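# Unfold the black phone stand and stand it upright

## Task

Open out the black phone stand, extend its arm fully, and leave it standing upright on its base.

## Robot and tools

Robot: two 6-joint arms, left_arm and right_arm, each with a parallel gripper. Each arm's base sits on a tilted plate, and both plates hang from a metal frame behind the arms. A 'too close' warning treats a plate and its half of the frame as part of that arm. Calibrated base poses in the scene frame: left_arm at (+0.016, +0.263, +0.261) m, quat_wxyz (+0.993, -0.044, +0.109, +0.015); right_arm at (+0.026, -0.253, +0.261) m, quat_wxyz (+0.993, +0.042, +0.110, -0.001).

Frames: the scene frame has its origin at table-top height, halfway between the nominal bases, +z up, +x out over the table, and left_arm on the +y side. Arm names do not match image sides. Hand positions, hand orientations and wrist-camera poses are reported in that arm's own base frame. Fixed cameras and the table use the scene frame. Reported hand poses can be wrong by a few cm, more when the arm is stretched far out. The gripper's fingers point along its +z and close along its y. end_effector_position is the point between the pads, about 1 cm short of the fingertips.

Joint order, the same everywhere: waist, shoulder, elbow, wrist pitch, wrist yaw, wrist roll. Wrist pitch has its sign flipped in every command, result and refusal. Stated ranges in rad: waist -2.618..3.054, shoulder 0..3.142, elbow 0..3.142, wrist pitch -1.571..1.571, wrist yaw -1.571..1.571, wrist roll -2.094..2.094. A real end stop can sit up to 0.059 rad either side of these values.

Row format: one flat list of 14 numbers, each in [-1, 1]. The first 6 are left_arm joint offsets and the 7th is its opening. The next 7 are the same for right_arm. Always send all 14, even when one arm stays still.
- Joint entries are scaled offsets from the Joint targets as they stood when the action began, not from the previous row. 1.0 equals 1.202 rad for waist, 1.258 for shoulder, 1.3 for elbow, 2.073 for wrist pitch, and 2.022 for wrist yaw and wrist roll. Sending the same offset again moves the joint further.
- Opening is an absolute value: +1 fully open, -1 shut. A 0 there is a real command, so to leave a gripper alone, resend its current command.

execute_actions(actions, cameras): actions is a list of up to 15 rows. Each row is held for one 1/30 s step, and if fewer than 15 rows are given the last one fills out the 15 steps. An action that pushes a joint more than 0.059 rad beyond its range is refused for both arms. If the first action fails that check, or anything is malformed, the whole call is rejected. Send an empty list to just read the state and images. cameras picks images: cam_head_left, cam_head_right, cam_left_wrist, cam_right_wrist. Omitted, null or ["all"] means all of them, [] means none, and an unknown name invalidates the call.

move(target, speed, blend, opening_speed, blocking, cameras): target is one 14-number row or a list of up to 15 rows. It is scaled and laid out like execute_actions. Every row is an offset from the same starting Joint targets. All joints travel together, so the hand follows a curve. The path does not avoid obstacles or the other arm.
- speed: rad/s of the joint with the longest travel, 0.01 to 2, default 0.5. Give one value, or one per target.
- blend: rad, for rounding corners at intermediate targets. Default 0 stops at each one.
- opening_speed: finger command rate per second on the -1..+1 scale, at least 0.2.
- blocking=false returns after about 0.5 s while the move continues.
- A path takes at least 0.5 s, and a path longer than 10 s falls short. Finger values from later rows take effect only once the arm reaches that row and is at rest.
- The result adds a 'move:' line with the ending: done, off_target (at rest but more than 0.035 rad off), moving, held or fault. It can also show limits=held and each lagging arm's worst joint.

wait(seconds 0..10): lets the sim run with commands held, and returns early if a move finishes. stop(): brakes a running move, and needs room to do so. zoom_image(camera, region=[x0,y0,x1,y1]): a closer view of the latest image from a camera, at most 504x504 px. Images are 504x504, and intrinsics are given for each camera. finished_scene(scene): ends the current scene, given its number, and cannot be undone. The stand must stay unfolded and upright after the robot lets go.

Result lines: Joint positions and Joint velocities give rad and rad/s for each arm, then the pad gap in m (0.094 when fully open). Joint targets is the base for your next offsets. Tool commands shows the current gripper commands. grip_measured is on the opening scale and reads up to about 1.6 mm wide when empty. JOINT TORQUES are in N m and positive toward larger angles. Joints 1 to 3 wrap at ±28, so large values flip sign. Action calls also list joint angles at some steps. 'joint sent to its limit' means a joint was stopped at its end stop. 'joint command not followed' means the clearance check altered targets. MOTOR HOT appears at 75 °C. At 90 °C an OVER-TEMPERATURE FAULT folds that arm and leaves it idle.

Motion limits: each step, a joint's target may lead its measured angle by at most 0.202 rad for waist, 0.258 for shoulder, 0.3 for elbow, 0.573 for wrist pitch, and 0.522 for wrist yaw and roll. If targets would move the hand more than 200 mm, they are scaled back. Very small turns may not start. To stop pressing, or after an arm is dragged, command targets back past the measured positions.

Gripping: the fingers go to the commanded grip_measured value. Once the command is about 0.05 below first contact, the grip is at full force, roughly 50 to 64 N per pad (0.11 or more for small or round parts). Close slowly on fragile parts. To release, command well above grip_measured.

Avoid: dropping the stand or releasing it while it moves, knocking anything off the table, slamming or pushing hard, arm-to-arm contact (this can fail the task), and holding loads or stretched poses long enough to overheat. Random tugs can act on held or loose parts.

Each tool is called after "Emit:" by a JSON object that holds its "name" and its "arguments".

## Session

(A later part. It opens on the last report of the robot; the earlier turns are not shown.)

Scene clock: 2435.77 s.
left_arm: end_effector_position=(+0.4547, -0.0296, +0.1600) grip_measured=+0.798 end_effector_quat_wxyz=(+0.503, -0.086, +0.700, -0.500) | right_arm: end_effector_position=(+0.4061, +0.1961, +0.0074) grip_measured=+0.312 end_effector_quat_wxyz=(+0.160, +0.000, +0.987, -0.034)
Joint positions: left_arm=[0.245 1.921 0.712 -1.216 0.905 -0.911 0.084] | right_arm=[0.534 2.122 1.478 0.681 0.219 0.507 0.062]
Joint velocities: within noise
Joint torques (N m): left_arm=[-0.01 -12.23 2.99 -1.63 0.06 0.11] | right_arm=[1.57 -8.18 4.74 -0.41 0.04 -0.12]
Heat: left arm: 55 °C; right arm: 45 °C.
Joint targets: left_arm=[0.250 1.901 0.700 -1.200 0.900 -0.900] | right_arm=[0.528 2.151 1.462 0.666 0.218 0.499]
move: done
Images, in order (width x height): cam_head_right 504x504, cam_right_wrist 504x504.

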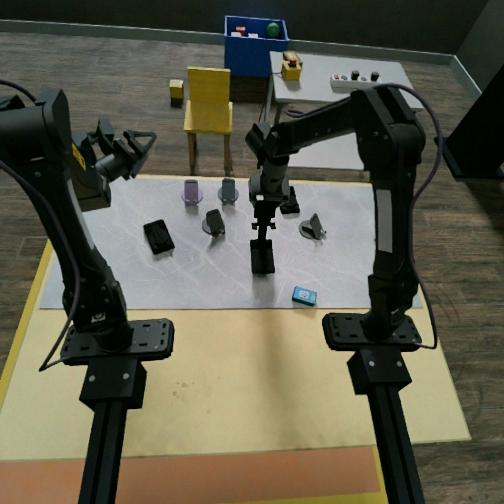

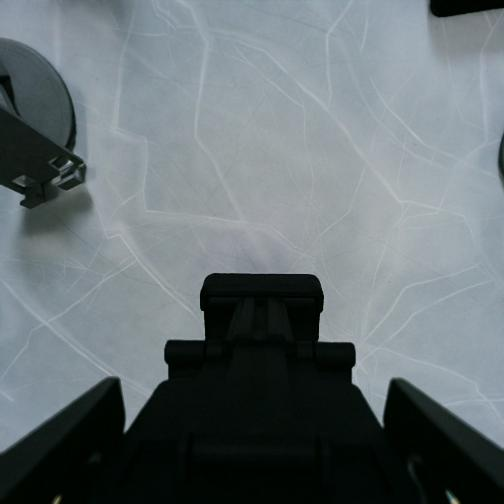

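Emit:
{"name": "move", "arguments": {"target": [0,0,0,0,0,0,0.8,-0.0072,0.0328,-0.0146,-0.0295,-0.001,-0.0043,-1], "speed": 0.08, "cameras": ["cam_head_right","cam_right_wrist"]}}

Emit:
{"name": "zoom_image", "arguments": {"camera": "cam_head_right", "region": [200, 200, 320, 320]}}

Scene clock: 2443.07 s.
left_arm: end_effector_position=(+0.4547, -0.0296, +0.1600) grip_measured=+0.798 end_effector_quat_wxyz=(+0.503, -0.086, +0.700, -0.500) | right_arm: end_effector_position=(+0.4103, +0.1939, -0.0122) grip_measured=+0.312 end_effector_quat_wxyz=(+0.160, +0.000, +0.987, -0.035)
Joint positions: left_arm=[0.245 1.921 0.712 -1.216 0.905 -0.911 0.084] | right_arm=[0.525 2.163 1.458 0.62 0.219 0.498 0.062]
Joint velocities: within noise
Joint torques (N m): left_arm=[-0.08 -12.33 2.84 -1.58 0.03 0.12] | right_arm=[1.55 -8.28 4.66 -0.36 0.04 -0.11]
Heat: left arm: 55 °C; right arm: 44 °C.
Joint targets: left_arm=[0.250 1.901 0.700 -1.200 0.900 -0.900] | right_arm=[0.519 2.193 1.443 0.605 0.216 0.490]
move: done
Images, in order (width x height): cam_head_right 504x504, cam_right_wrist 504x504.

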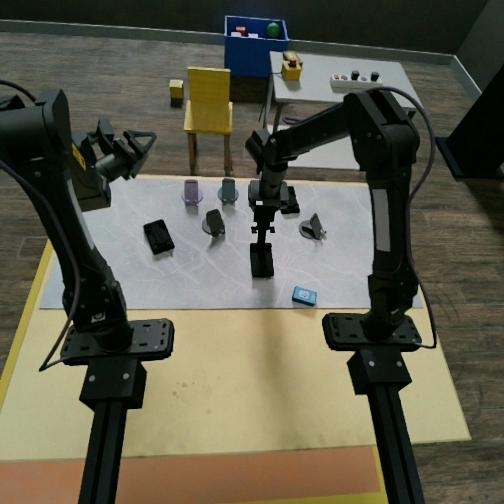

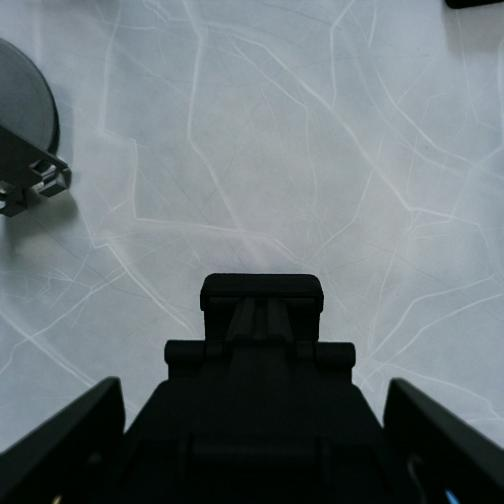

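Scaled by 4.200 from the camera's 504x504 image, which has a finer 720x720 frame.

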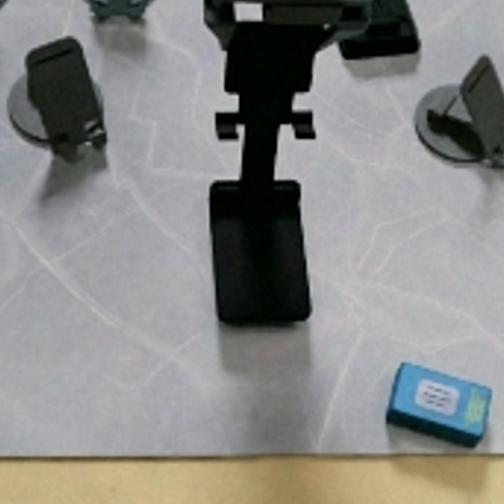

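Emit:
{"name": "move", "arguments": {"target": [0,0,0,0,0,0,0.8,-0.0036,0.0164,-0.0073,-0.0147,-0.0005,-0.0022,-1], "speed": 0.05, "cameras": ["cam_head_right","cam_right_wrist"]}}

Emit:
{"name": "zoom_image", "arguments": {"camera": "cam_head_right", "region": [200, 200, 320, 320]}}

Scene clock: 2447.93 s.
left_arm: end_effector_position=(+0.4547, -0.0296, +0.1599) grip_measured=+0.798 end_effector_quat_wxyz=(+0.503, -0.086, +0.700, -0.500) | right_arm: end_effector_position=(+0.4121, +0.1926, -0.0218) grip_measured=+0.312 end_effector_quat_wxyz=(+0.160, +0.000, +0.987, -0.035)
Joint positions: left_arm=[0.245 1.921 0.712 -1.216 0.905 -0.911 0.084] | right_arm=[0.52 2.183 1.449 0.589 0.219 0.493 0.062]
Joint velocities: within noise
Joint torques (N m): left_arm=[-0.17 -12.42 2.89 -1.6 0.06 0.13] | right_arm=[1.47 -8.2 4.59 -0.37 0.02 -0.11]
Heat: left arm: 54 °C; right arm: 45 °C.
Joint targets: left_arm=[0.250 1.901 0.700 -1.200 0.900 -0.900] | right_arm=[0.515 2.213 1.433 0.574 0.215 0.485]
move: done
Images, in order (width x height): cam_head_right 504x504, cam_right_wrist 504x504.

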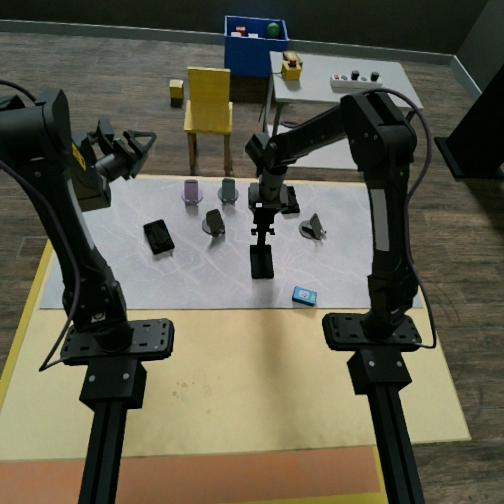

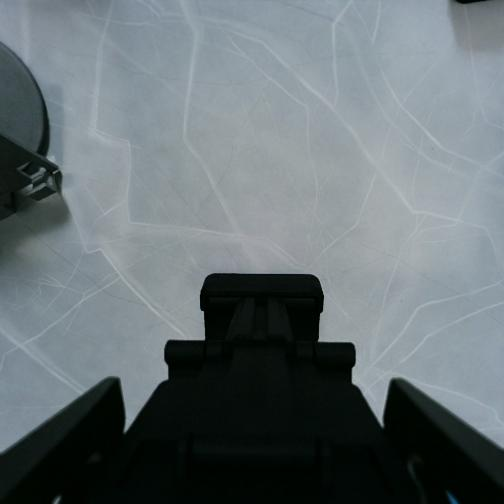

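Scaled by 4.200 from the camera's 504x504 image, which has a finer 720x720 frame.

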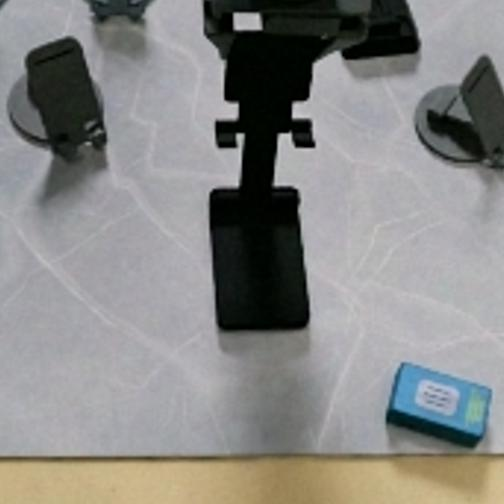

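Emit:
{"name": "move", "arguments": {"target": [0,0,0,0,0,0,0.8,-0.0018,0.0082,-0.0037,-0.0074,-0.0002,-0.0011,-1], "speed": 0.05, "cameras": ["cam_right_wrist"]}}

Emit:
{"name": "move", "arguments": {"target": [0,0,0,0,0,0,0.8,-0.0018,0.0082,-0.0037,-0.0074,-0.0002,-0.0011,-1], "speed": 0.05, "cameras": ["cam_right_wrist","cam_head_right"]}}

Emit:
{"name": "zoom_image", "arguments": {"camera": "cam_head_right", "region": [200, 200, 320, 320]}}

Scene clock: 2454.07 s.
left_arm: end_effector_position=(+0.4547, -0.0296, +0.1599) grip_measured=+0.798 end_effector_quat_wxyz=(+0.503, -0.086, +0.700, -0.500) | right_arm: end_effector_position=(+0.4140, +0.1937, -0.0249) grip_measured=+0.312 end_effector_quat_wxyz=(+0.162, -0.001, +0.986, -0.034)
Joint positions: left_arm=[0.245 1.921 0.712 -1.216 0.905 -0.911 0.084] | right_arm=[0.52 2.192 1.449 0.575 0.219 0.491 0.062]
Joint velocities: within noise
Joint torques (N m): left_arm=[0.02 -12.4 2.8 -1.59 0.02 0.09] | right_arm=[1.33 -8.29 4.25 -0.45 0 -0.09]
Heat: left arm: 54 °C; right arm: 44 °C.
Joint targets: left_arm=[0.250 1.901 0.700 -1.200 0.900 -0.900] | right_arm=[0.512 2.224 1.429 0.559 0.215 0.483]
move: done
Images, in order (width x height): cam_right_wrist 504x504.

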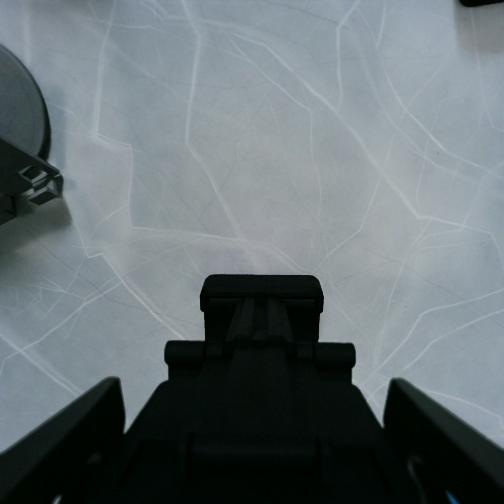

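Scene clock: 2454.77 s.
left_arm: end_effector_position=(+0.4547, -0.0296, +0.1599) grip_measured=+0.798 end_effector_quat_wxyz=(+0.503, -0.086, +0.700, -0.500) | right_arm: end_effector_position=(+0.4160, +0.1928, -0.0254) grip_measured=+0.312 end_effector_quat_wxyz=(+0.166, +0.000, +0.986, -0.033)
Joint positions: left_arm=[0.245 1.921 0.712 -1.216 0.905 -0.911 0.084] | right_arm=[0.516 2.192 1.444 0.561 0.219 0.488 0.062]
Joint velocities: within noise
Joint torques (N m): left_arm=[0.03 -12.4 2.74 -1.61 0.08 0.13] | right_arm=[1.43 -7.45 4.07 -0.46 -0.01 -0.08]
Heat: left arm: 54 °C; right arm: 44 °C.
Joint targets: left_arm=[0.250 1.901 0.700 -1.200 0.900 -0.900] | right_arm=[0.510 2.234 1.424 0.544 0.215 0.481]
move: off_target (right_arm); right_arm: the shoulder is farthest, 0.042 rad from its target
Images, in order (width x height): cam_head_right 504x504, cam_right_wrist 504x504.

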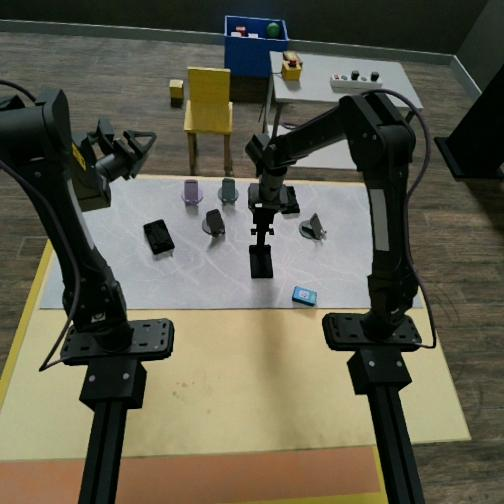

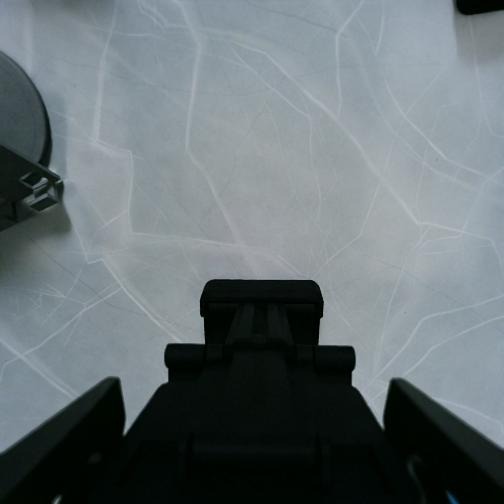

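Scaled by 4.200 from the camera's 504x504 image, which has a finer 720x720 frame.

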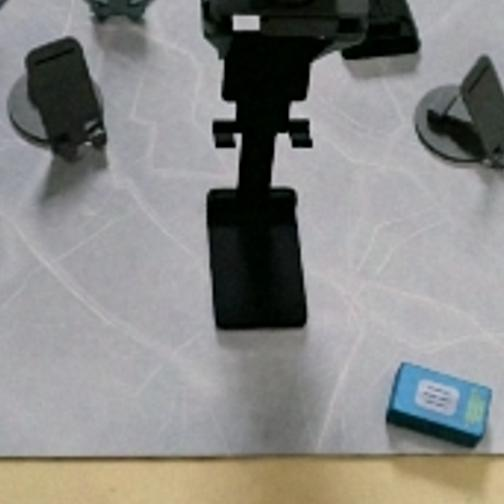

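Emit:
{"name": "move", "arguments": {"target": [[-0.4576,-0.1598,0.1538,0.7236,-0.3462,-0.2473,-1,0,0,0,0,0,0,-1],[-0.9318,0.1582,0.3077,0.6175,-0.5737,-0.4698,-1,0,0,0,0,0,0,-1]], "speed": 0.5}}

Scene clock: 2496.57 s.
left_arm: end_effector_position=(+0.3393, -0.2560, -0.0197) grip_measured=-0.993 end_effector_quat_wxyz=(+0.118, -0.471, +0.850, -0.203) | right_arm: end_effector_position=(+0.4162, +0.1929, -0.0254) grip_measured=+0.312 end_effector_quat_wxyz=(+0.166, +0.000, +0.986, -0.032)
Joint positions: left_arm=[-0.675 1.956 1.02 0.165 -0.062 -1.671 0] | right_arm=[0.516 2.192 1.444 0.561 0.219 0.487 0.062]
Joint velocities: within noise
Joint torques (N m): left_arm=[-1.85 -11.38 4.51 -0.86 0.02 0.04] | right_arm=[1.46 -7.53 4.16 -0.46 -0.04 -0.12]
Heat: left arm: 54 °C; right arm: 45 °C.
Joint targets: left_arm=[-0.672 1.950 1.018 0.171 -0.066 -1.668] | right_arm=[0.510 2.234 1.424 0.544 0.215 0.481]
move: held (left_arm; a check stopped the path), off_target (right_arm); path passed 1 of 2 targets; limits=held; left_arm: the wrist yaw is farthest, 0.198 rad from its target; right_arm: the shoulder is farthest, 0.042 rad from its target
joint command not followed: on one or more control steps a check withheld the commanded joint targets of the left arm, and it was not sent them on those steps.
cause: the commanded joint targets, or the way to them, would bring a part of the robot too close to another arm (this arm's wrist (the part past the wrist pitch) and the right arm's wrist (the part past the wrist pitch), at the place that arm is still heading or pushing toward).

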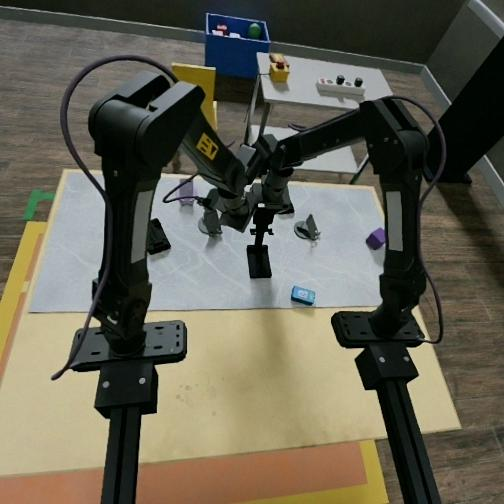

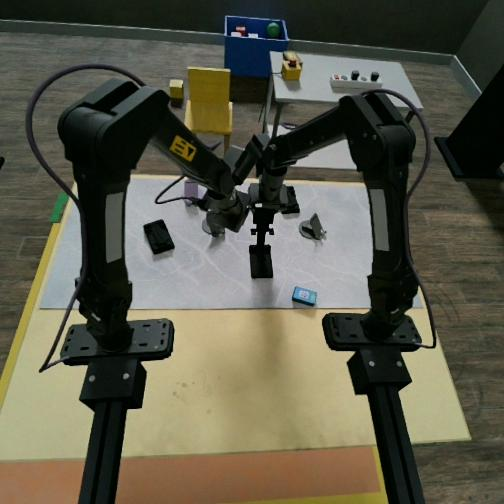

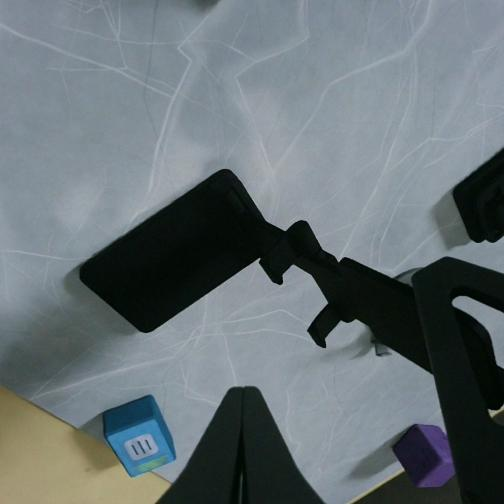

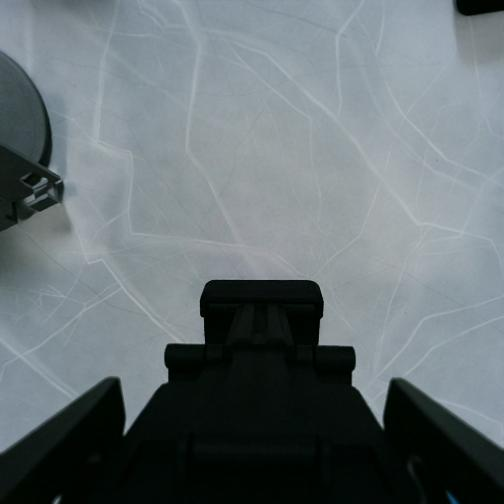

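Emit:
{"name": "zoom_image", "arguments": {"camera": "cam_left_wrist", "region": [60, 130, 504, 430]}}

Scaled by 1.135 from the camera's 504x504 image, which has a finer 720x720 frame.

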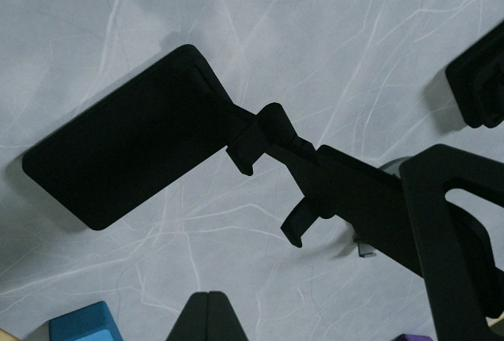

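Emit:
{"name": "move", "arguments": {"target": [[0,-0.0795,-0.2062,-0.0343,0,0,-1,0,0,0,0,0,0,-1],[-0.2313,0.0397,-0.0908,-0.0343,-0.19,-0.065,-1,0,0,0,0,0,0,-1],[-0.2829,0.2113,0.0797,-0.0677,-0.2331,-0.09,-1,0,0,0,0,0,0,-1]], "speed": 0.4, "blend": 0.05}}

Scene clock: 2522.20 s.
left_arm: end_effector_position=(+0.3118, -0.3200, -0.0597) grip_measured=-0.993 end_effector_quat_wxyz=(+0.279, -0.439, +0.836, -0.175) | right_arm: end_effector_position=(+0.4162, +0.1929, -0.0254) grip_measured=+0.312 end_effector_quat_wxyz=(+0.166, +0.000, +0.986, -0.032)
Joint positions: left_arm=[-1 2.195 1.104 0.033 -0.52 -1.847 0] | right_arm=[0.516 2.192 1.444 0.561 0.219 0.487 0.062]
Joint velocities: within noise
Joint torques (N m): left_arm=[-3.52 -10.09 5.89 -0.99 -0.37 -0.01] | right_arm=[1.52 -7.56 4.04 -0.48 0 -0.11]
Heat: left arm: 55 °C; right arm: 45 °C.
Joint targets: left_arm=[-1.012 2.216 1.121 0.031 -0.538 -1.850] | right_arm=[0.510 2.234 1.424 0.544 0.215 0.481]
move: off_target (right_arm); right_arm: the shoulder is farthest, 0.042 rad from its target

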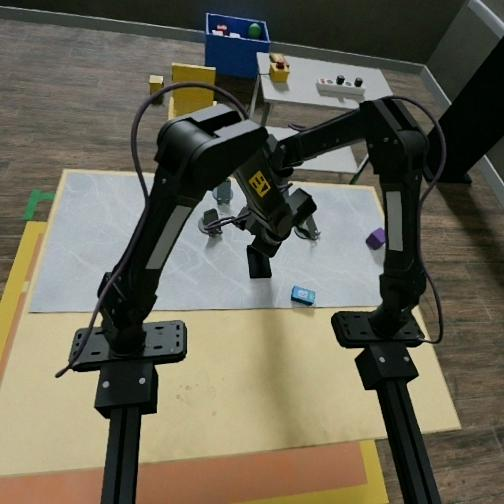

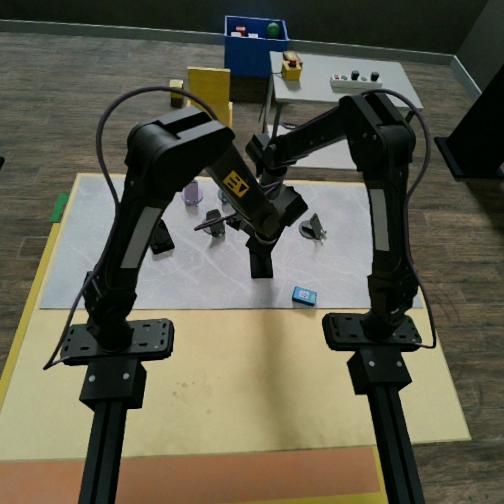

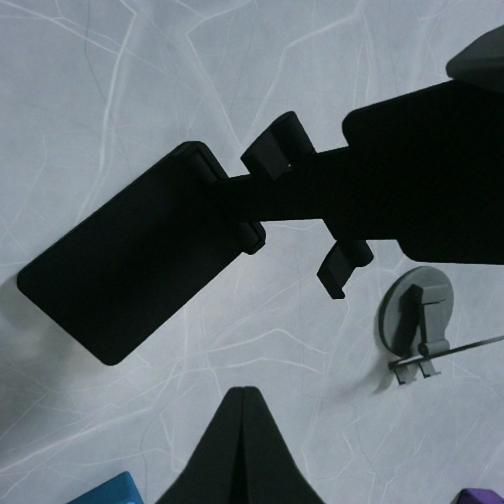

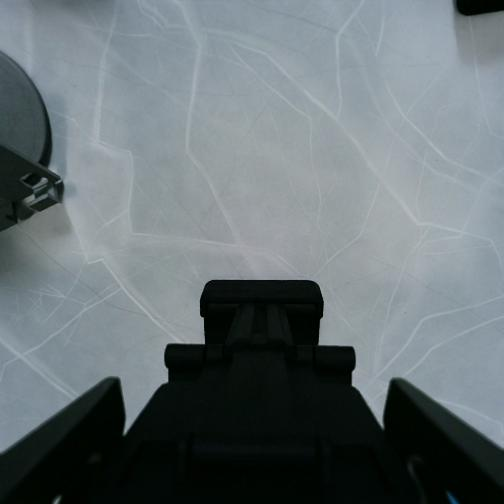

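Emit:
{"name": "move", "arguments": {"target": [0.0235,0.3085,0.0218,-0.1812,0.0064,0,-1,0,0,0,0,0,0,-1], "speed": 0.2, "cameras": ["cam_left_wrist","cam_head_right"]}}

Scene clock: 2541.90 s.
left_arm: end_effector_position=(+0.3131, -0.3150, -0.1778) grip_measured=-0.993 end_effector_quat_wxyz=(+0.282, -0.444, +0.831, -0.183) | right_arm: end_effector_position=(+0.4162, +0.1929, -0.0254) grip_measured=+0.312 end_effector_quat_wxyz=(+0.166, +0.000, +0.986, -0.032)
Joint positions: left_arm=[-0.992 2.583 1.137 -0.342 -0.522 -1.848 0] | right_arm=[0.516 2.192 1.444 0.561 0.219 0.487 0.062]
Joint velocities: within noise
Joint torques (N m): left_arm=[-1.98 -10.88 3.78 -1.05 -0.2 0.01] | right_arm=[1.42 -7.56 4.15 -0.46 -0.02 -0.1]
Heat: left arm: 53 °C; right arm: 45 °C.
Joint targets: left_arm=[-0.984 2.604 1.150 -0.345 -0.525 -1.850] | right_arm=[0.510 2.234 1.424 0.544 0.215 0.481]
move: off_target (right_arm); right_arm: the shoulder is farthest, 0.042 rad from its target
Images, in order (width x height): cam_head_right 504x504, cam_left_wrist 504x504.

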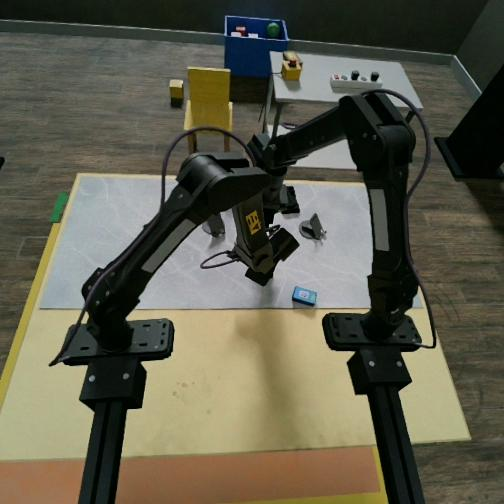

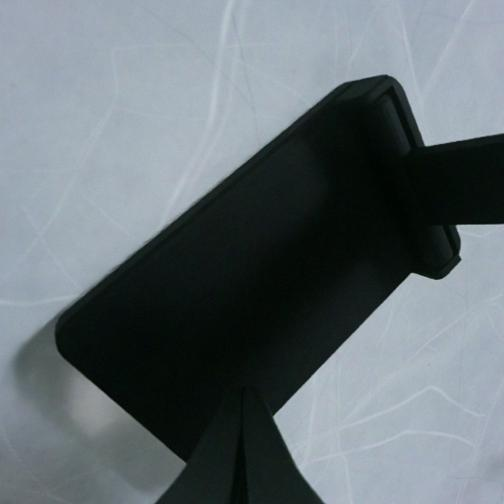

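Emit:
{"name": "move", "arguments": {"target": [0.008,0.0420,0.0208,-0.0147,0.0021,0,-1,0,0,0,0,0,0,-1], "speed": 0.06, "cameras": ["cam_left_wrist"]}}

Emit:
{"name": "move", "arguments": {"target": [0.004,0.0210,0.0104,-0.0073,0.0011,0,-1,0,0,0,0,0,0,-1], "speed": 0.05, "cameras": ["cam_left_wrist"]}}

Scene clock: 2548.53 s.
left_arm: end_effector_position=(+0.3178, -0.3153, -0.1898) grip_measured=-0.993 end_effector_quat_wxyz=(+0.282, -0.449, +0.827, -0.187) | right_arm: end_effector_position=(+0.4162, +0.1929, -0.0254) grip_measured=+0.312 end_effector_quat_wxyz=(+0.166, +0.000, +0.986, -0.032)
Joint positions: left_arm=[-0.983 2.631 1.165 -0.373 -0.519 -1.848 0] | right_arm=[0.516 2.192 1.444 0.561 0.219 0.487 0.062]
Joint velocities: within noise
Joint torques (N m): left_arm=[-2.11 -10.54 3.58 -1.04 -0.17 -0.05] | right_arm=[1.42 -7.71 4.23 -0.42 0.01 -0.11]
Heat: left arm: 53 °C; right arm: 45 °C.
Joint targets: left_arm=[-0.974 2.657 1.177 -0.375 -0.521 -1.850] | right_arm=[0.510 2.234 1.424 0.544 0.215 0.481]
move: off_target (right_arm); right_arm: the shoulder is farthest, 0.042 rad from its target
Images, in order (width x height): cam_left_wrist 504x504.

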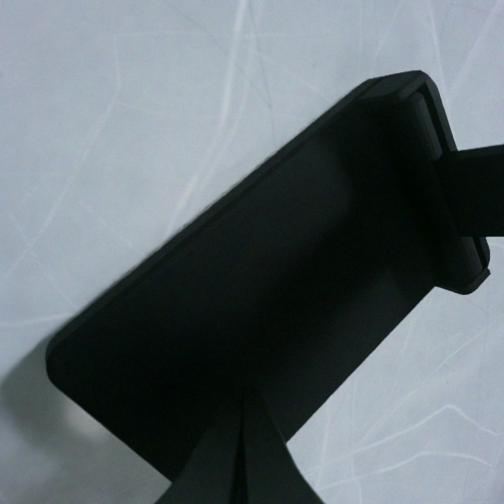

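Scene clock: 2549.40 s.
left_arm: end_effector_position=(+0.3196, -0.3144, -0.1970) grip_measured=-0.993 end_effector_quat_wxyz=(+0.281, -0.451, +0.826, -0.187) | right_arm: end_effector_position=(+0.4162, +0.1929, -0.0254) grip_measured=+0.312 end_effector_quat_wxyz=(+0.166, +0.000, +0.986, -0.032)
Joint positions: left_arm=[-0.977 2.658 1.178 -0.388 -0.517 -1.848 0] | right_arm=[0.516 2.192 1.444 0.561 0.219 0.487 0.062]
Joint velocities: within noise
Joint torques (N m): left_arm=[-2.25 -10.65 3.56 -1.01 -0.17 -0.04] | right_arm=[1.5 -7.51 4.23 -0.44 0.02 -0.07]
Heat: left arm: 53 °C; right arm: 45 °C.
Joint targets: left_arm=[-0.969 2.683 1.190 -0.390 -0.518 -1.850] | right_arm=[0.510 2.234 1.424 0.544 0.215 0.481]
move: off_target (right_arm); right_arm: the shoulder is farthest, 0.042 rad from its target
Images, in order (width x height): cam_left_wrist 504x504.

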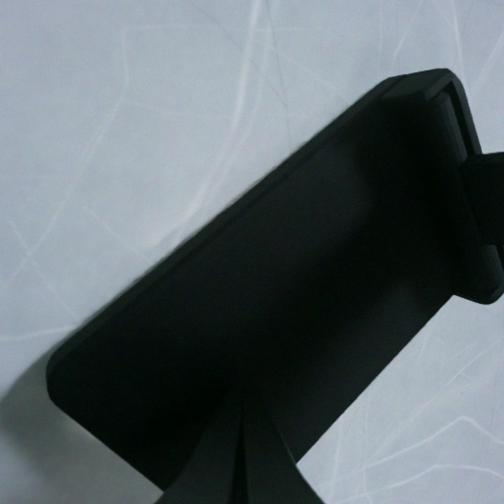

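Emit:
{"name": "move", "arguments": {"target": [0.004,0.0210,0.0104,-0.0073,0.0011,0,-1,0,0,0,0,0,0,-1], "speed": 0.04, "cameras": ["cam_left_wrist"]}}

Emit:
{"name": "move", "arguments": {"target": [0.003,0.016,0.008,-0.0055,0.0008,0,-1,0,0,0,0,0,0,-1], "speed": 0.04, "cameras": ["cam_left_wrist"]}}

Scene clock: 2554.97 s.
left_arm: end_effector_position=(+0.3219, -0.3155, -0.2025) grip_measured=-0.993 end_effector_quat_wxyz=(+0.281, -0.453, +0.824, -0.191) | right_arm: end_effector_position=(+0.4162, +0.1929, -0.0254) grip_measured=+0.312 end_effector_quat_wxyz=(+0.166, -0.001, +0.986, -0.033)
Joint positions: left_arm=[-0.974 2.681 1.193 -0.405 -0.516 -1.848 0] | right_arm=[0.516 2.192 1.444 0.561 0.219 0.486 0.062]
Joint velocities: within noise
Joint torques (N m): left_arm=[-2.14 -10.32 3.36 -1.04 -0.14 -0.03] | right_arm=[1.48 -7.45 4.07 -0.45 -0.04 -0.08]
Heat: left arm: 53 °C; right arm: 45 °C.
Joint targets: left_arm=[-0.965 2.710 1.204 -0.406 -0.516 -1.850] | right_arm=[0.510 2.234 1.424 0.544 0.215 0.481]
move: off_target (right_arm); right_arm: the shoulder is farthest, 0.042 rad from its target
Images, in order (width x height): cam_left_wrist 504x504.

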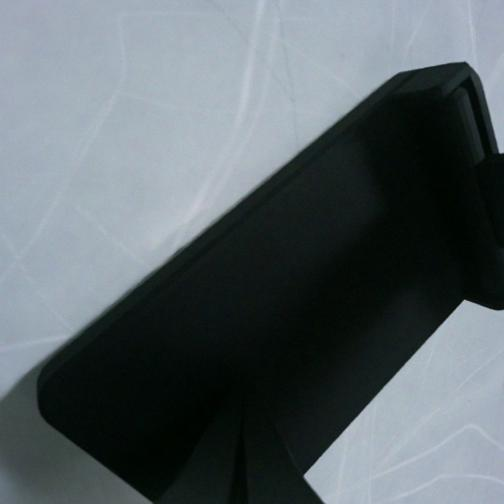

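Scene clock: 2555.80 s.
left_arm: end_effector_position=(+0.3250, -0.3200, -0.2033) grip_measured=-0.993 end_effector_quat_wxyz=(+0.282, -0.454, +0.821, -0.201) | right_arm: end_effector_position=(+0.4161, +0.1931, -0.0254) grip_measured=+0.312 end_effector_quat_wxyz=(+0.165, -0.005, +0.986, -0.033)
Joint positions: left_arm=[-0.974 2.694 1.205 -0.427 -0.516 -1.848 0] | right_arm=[0.516 2.192 1.444 0.561 0.218 0.477 0.062]
Joint velocities: within noise
Joint torques (N m): left_arm=[-1.57 -9.95 3.6 -0.95 -0.16 0] | right_arm=[1.35 -7.54 4.14 -0.44 -0.01 0]
Heat: left arm: 53 °C; right arm: 45 °C.
Joint targets: left_arm=[-0.961 2.730 1.214 -0.417 -0.515 -1.850] | right_arm=[0.510 2.234 1.424 0.544 0.215 0.481]
move: off_target (left_arm, right_arm); left_arm: the shoulder is farthest, 0.036 rad from its target; right_arm: the shoulder is farthest, 0.042 rad from its target
Images, in order (width x height): cam_left_wrist 504x504.

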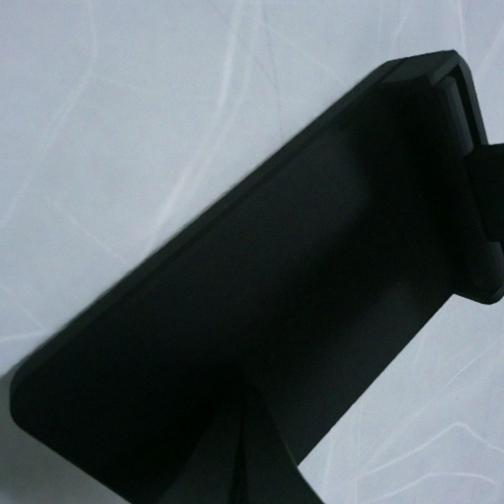

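Emit:
{"name": "move", "arguments": {"target": [0,0,0,0,0,0,-1,-0.0384,0.139,0.2811,0.195,-0.0591,-0.0058,-1], "speed": 0.12}}

Scene clock: 2576.87 s.
left_arm: end_effector_position=(+0.3271, -0.3222, -0.2014) grip_measured=-0.993 end_effector_quat_wxyz=(+0.284, -0.456, +0.818, -0.208) | right_arm: end_effector_position=(+0.4180, +0.1926, -0.0279) grip_measured=+0.312 end_effector_quat_wxyz=(+0.053, -0.004, +0.998, -0.035)
Joint positions: left_arm=[-0.973 2.694 1.205 -0.443 -0.517 -1.848 0] | right_arm=[0.472 2.36 1.773 0.922 0.111 0.462 0.062]
Joint velocities: within noise
Joint torques (N m): left_arm=[-1.69 -9.78 3.38 -0.86 -0.12 0] | right_arm=[1.44 -8.03 7.23 0.35 -0.2 0.05]
Heat: left arm: 51 °C; right arm: 45 °C.
Joint targets: left_arm=[-0.961 2.730 1.214 -0.417 -0.514 -1.850] | right_arm=[0.464 2.409 1.789 0.948 0.095 0.469]
move: off_target (left_arm, right_arm); left_arm: the shoulder is farthest, 0.036 rad from its target; right_arm: the shoulder is farthest, 0.049 rad from its target

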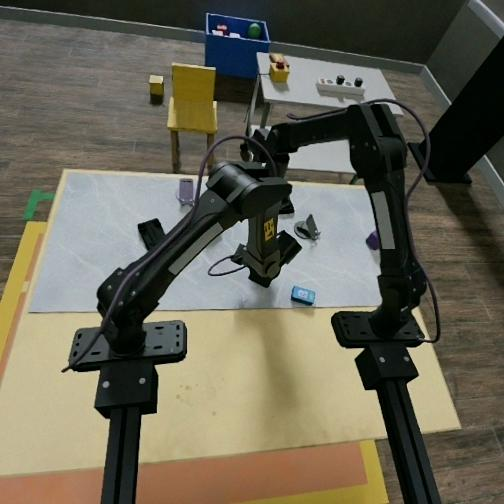

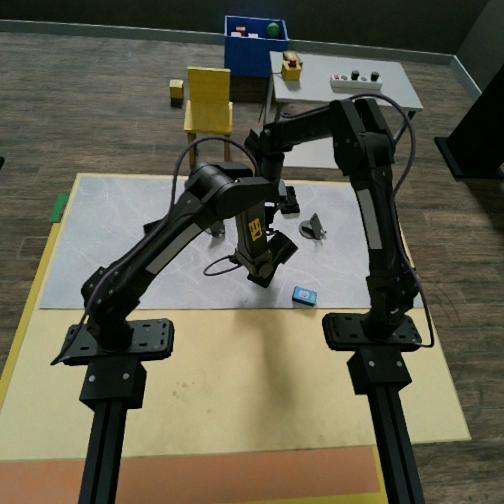

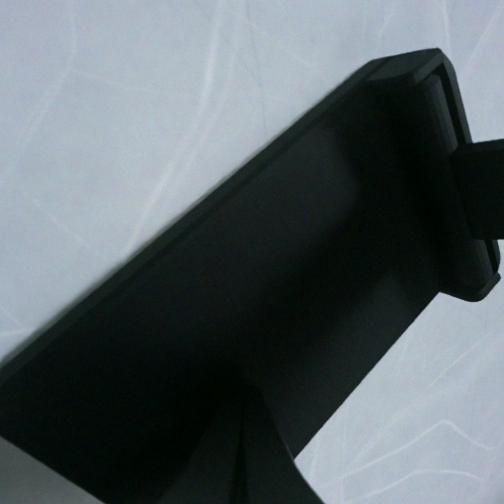

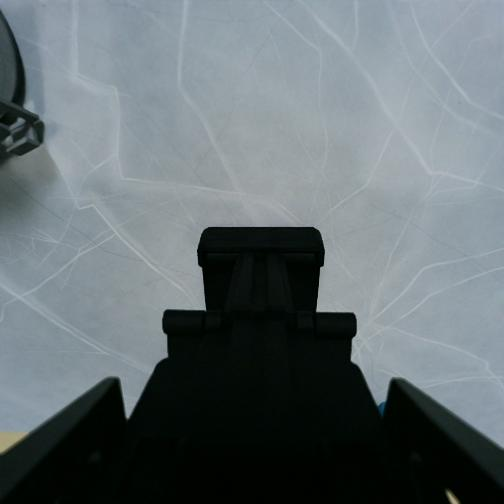

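Emit:
{"name": "zoom_image", "arguments": {"camera": "cam_right_wrist", "region": [100, 200, 420, 504]}}

Scaled by 1.575 from the camera's 504x504 image, which has a finer 720x720 frame.

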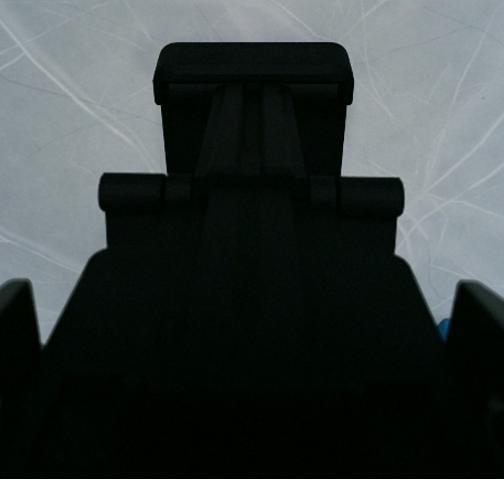

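Emit:
{"name": "move", "arguments": {"target": [[-0.0424,-0.4086,-0.0715,0.2161,-0.0119,0,-1,0,0,0,0,0,0,-1],[0.0092,-0.5803,-0.2415,0.2494,0.0317,0.0247,-1,0,0,0,0,0,0,-1],[0.55,-0.8188,-0.2415,0.3459,0.3531,0.2225,-1,0,0,0,0,0,0,-1]], "speed": [0.4,0.6,0.7], "blend": 0.05}}

Scene clock: 2625.67 s.
left_arm: end_effector_position=(+0.3581, -0.1451, +0.0266) grip_measured=-0.993 end_effector_quat_wxyz=(+0.086, -0.489, +0.834, -0.240) | right_arm: end_effector_position=(+0.4175, +0.1919, -0.0296) grip_measured=+0.312 end_effector_quat_wxyz=(+0.050, -0.002, +0.998, -0.035)
Joint positions: left_arm=[-0.299 1.719 0.91 0.28 0.192 -1.408 0] | right_arm=[0.47 2.364 1.774 0.923 0.106 0.462 0.062]
Joint velocities: within noise
Joint torques (N m): left_arm=[-1.26 -10.96 4.05 -0.65 0.27 0.11] | right_arm=[1.63 -8.28 7.32 0.33 -0.17 0.09]
Heat: left arm: 50 °C; right arm: 46 °C.
Joint targets: left_arm=[-0.300 1.700 0.901 0.300 0.200 -1.400] | right_arm=[0.464 2.409 1.789 0.948 0.095 0.469]
move: off_target (right_arm); right_arm: the shoulder is farthest, 0.045 rad from its target

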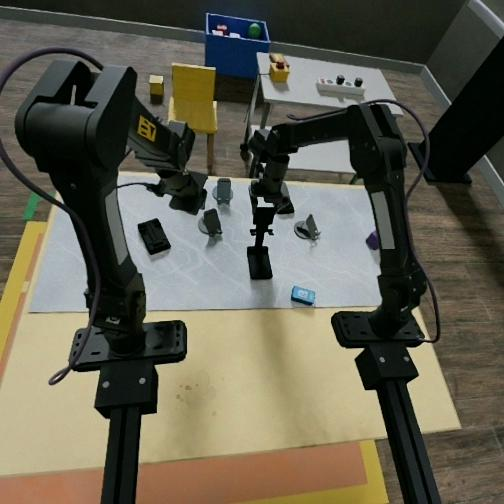

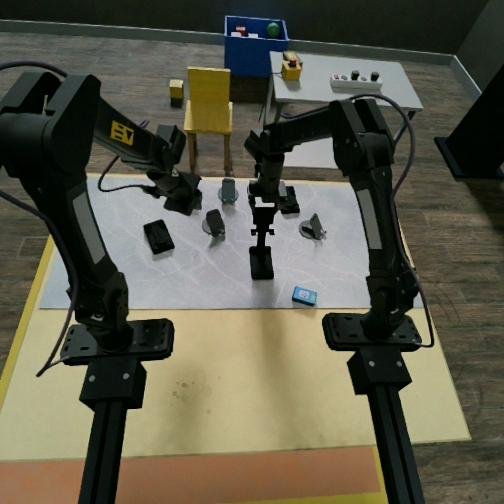

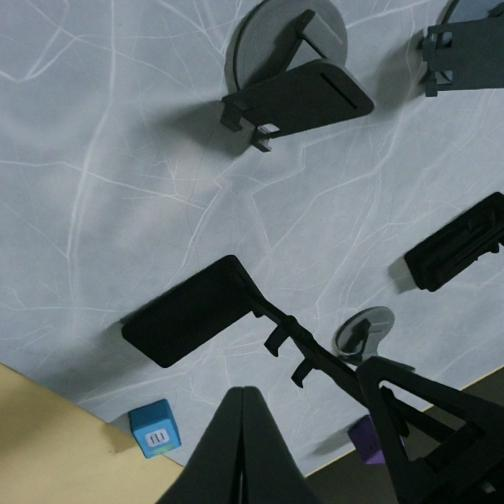

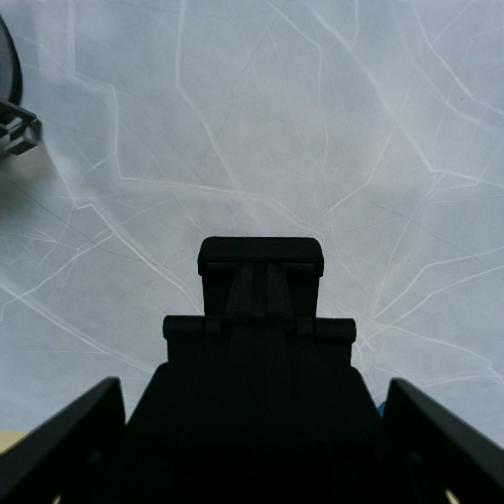

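Emit:
{"name": "move", "arguments": {"target": [[0.3,0,0,0,0,0,0,0,-0.111,0,0.0675,0,0,-1],[0.35,0,0,0,0,0,0,0.2168,-0.0572,0.0834,0.093,0.1209,-0.6411,-1]], "speed": [0.4,0.4]}}

Scene clock: 2641.00 s.
left_arm: end_effector_position=(+0.3859, +0.0097, +0.0266) grip_measured=-0.002 end_effector_quat_wxyz=(+0.131, -0.649, +0.717, -0.219) | right_arm: end_effector_position=(+0.3760, +0.2502, +0.0263) grip_measured=+0.312 end_effector_quat_wxyz=(+0.001, +0.683, -0.712, +0.164)
Joint positions: left_arm=[0.113 1.719 0.91 0.282 0.198 -1.407 0.047] | right_arm=[0.713 2.306 1.869 1.117 0.329 -0.819 0.062]
Joint velocities: within noise
Joint torques (N m): left_arm=[0.21 -11.4 3.97 -0.53 0.14 0.09] | right_arm=[3.23 -9.01 8.88 0.32 0.22 -0.14]
Heat: left arm: 50 °C; right arm: 46 °C.
Joint targets: left_arm=[0.121 1.700 0.901 0.300 0.199 -1.400] | right_arm=[0.725 2.337 1.897 1.141 0.340 -0.827]
move: done

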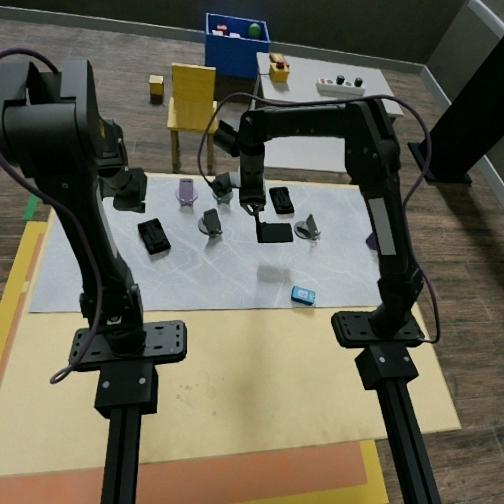

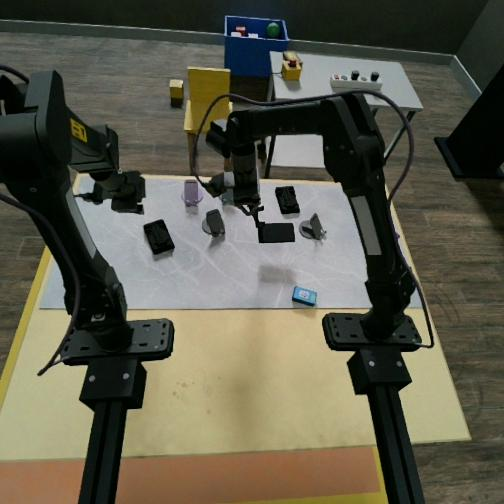

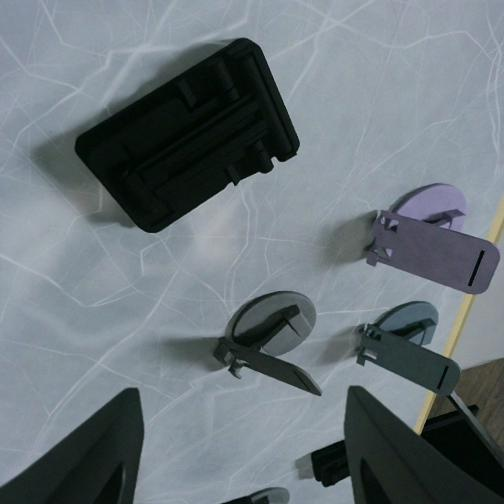

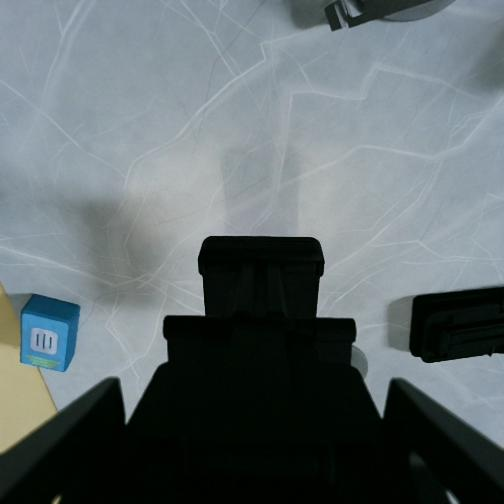

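Emit:
{"name": "move", "arguments": {"target": [0,0,0,0,0,0,0,0.0512,-0.0576,-0.2249,-0.0958,-0.0009,0.0323,-1], "speed": 0.3, "cameras": ["cam_head_right","cam_right_wrist"]}}

Emit:
{"name": "zoom_image", "arguments": {"camera": "cam_head_right", "region": [190, 180, 340, 330]}}

Scene clock: 2661.73 s.
left_arm: end_effector_position=(+0.3859, +0.0097, +0.0266) grip_measured=-0.002 end_effector_quat_wxyz=(+0.131, -0.649, +0.717, -0.219) | right_arm: end_effector_position=(+0.3312, +0.2441, -0.0328) grip_measured=+0.312 end_effector_quat_wxyz=(+0.034, +0.692, -0.703, +0.165)
Joint positions: left_arm=[0.113 1.719 0.91 0.282 0.198 -1.407 0.047] | right_arm=[0.774 2.306 1.618 0.953 0.331 -0.769 0.062]
Joint velocities: within noise
Joint torques (N m): left_arm=[-0.1 -11.48 4.05 -0.56 0.1 0.05] | right_arm=[3.37 -13.86 4.51 0.12 0.18 0.05]
Heat: left arm: 50 °C; right arm: 45 °C.
Joint targets: left_arm=[0.121 1.700 0.901 0.300 0.199 -1.400] | right_arm=[0.786 2.264 1.605 0.942 0.338 -0.762]
move: off_target (right_arm); right_arm: the shoulder is farthest, 0.041 rad from its target
Images, in order (width x height): cam_head_right 504x504, cam_right_wrist 504x504.

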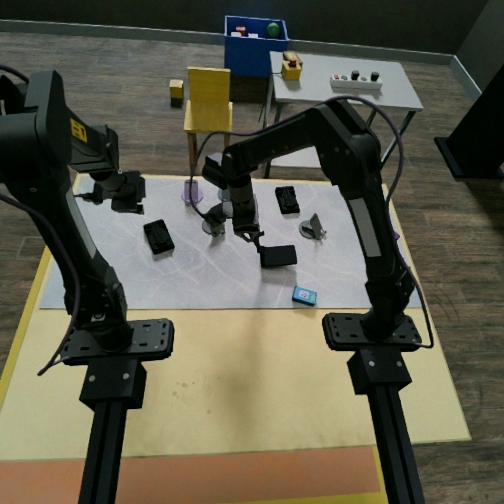

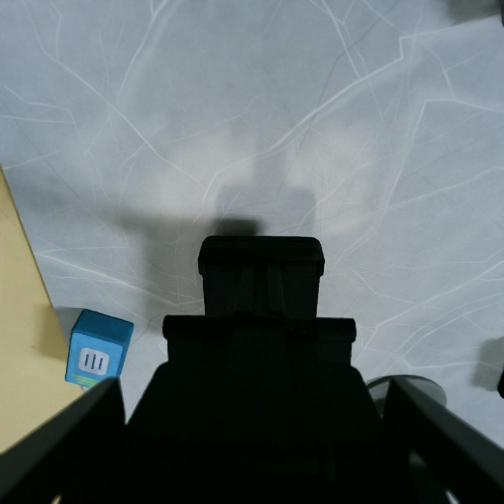

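Scaled by 3.360 from the camera's 504x504 image, which has a finer 720x720 frame.

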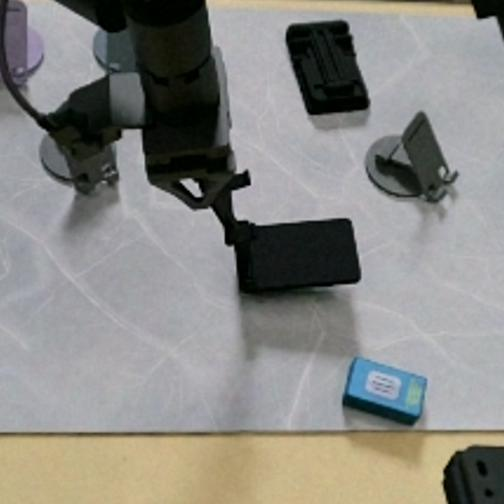

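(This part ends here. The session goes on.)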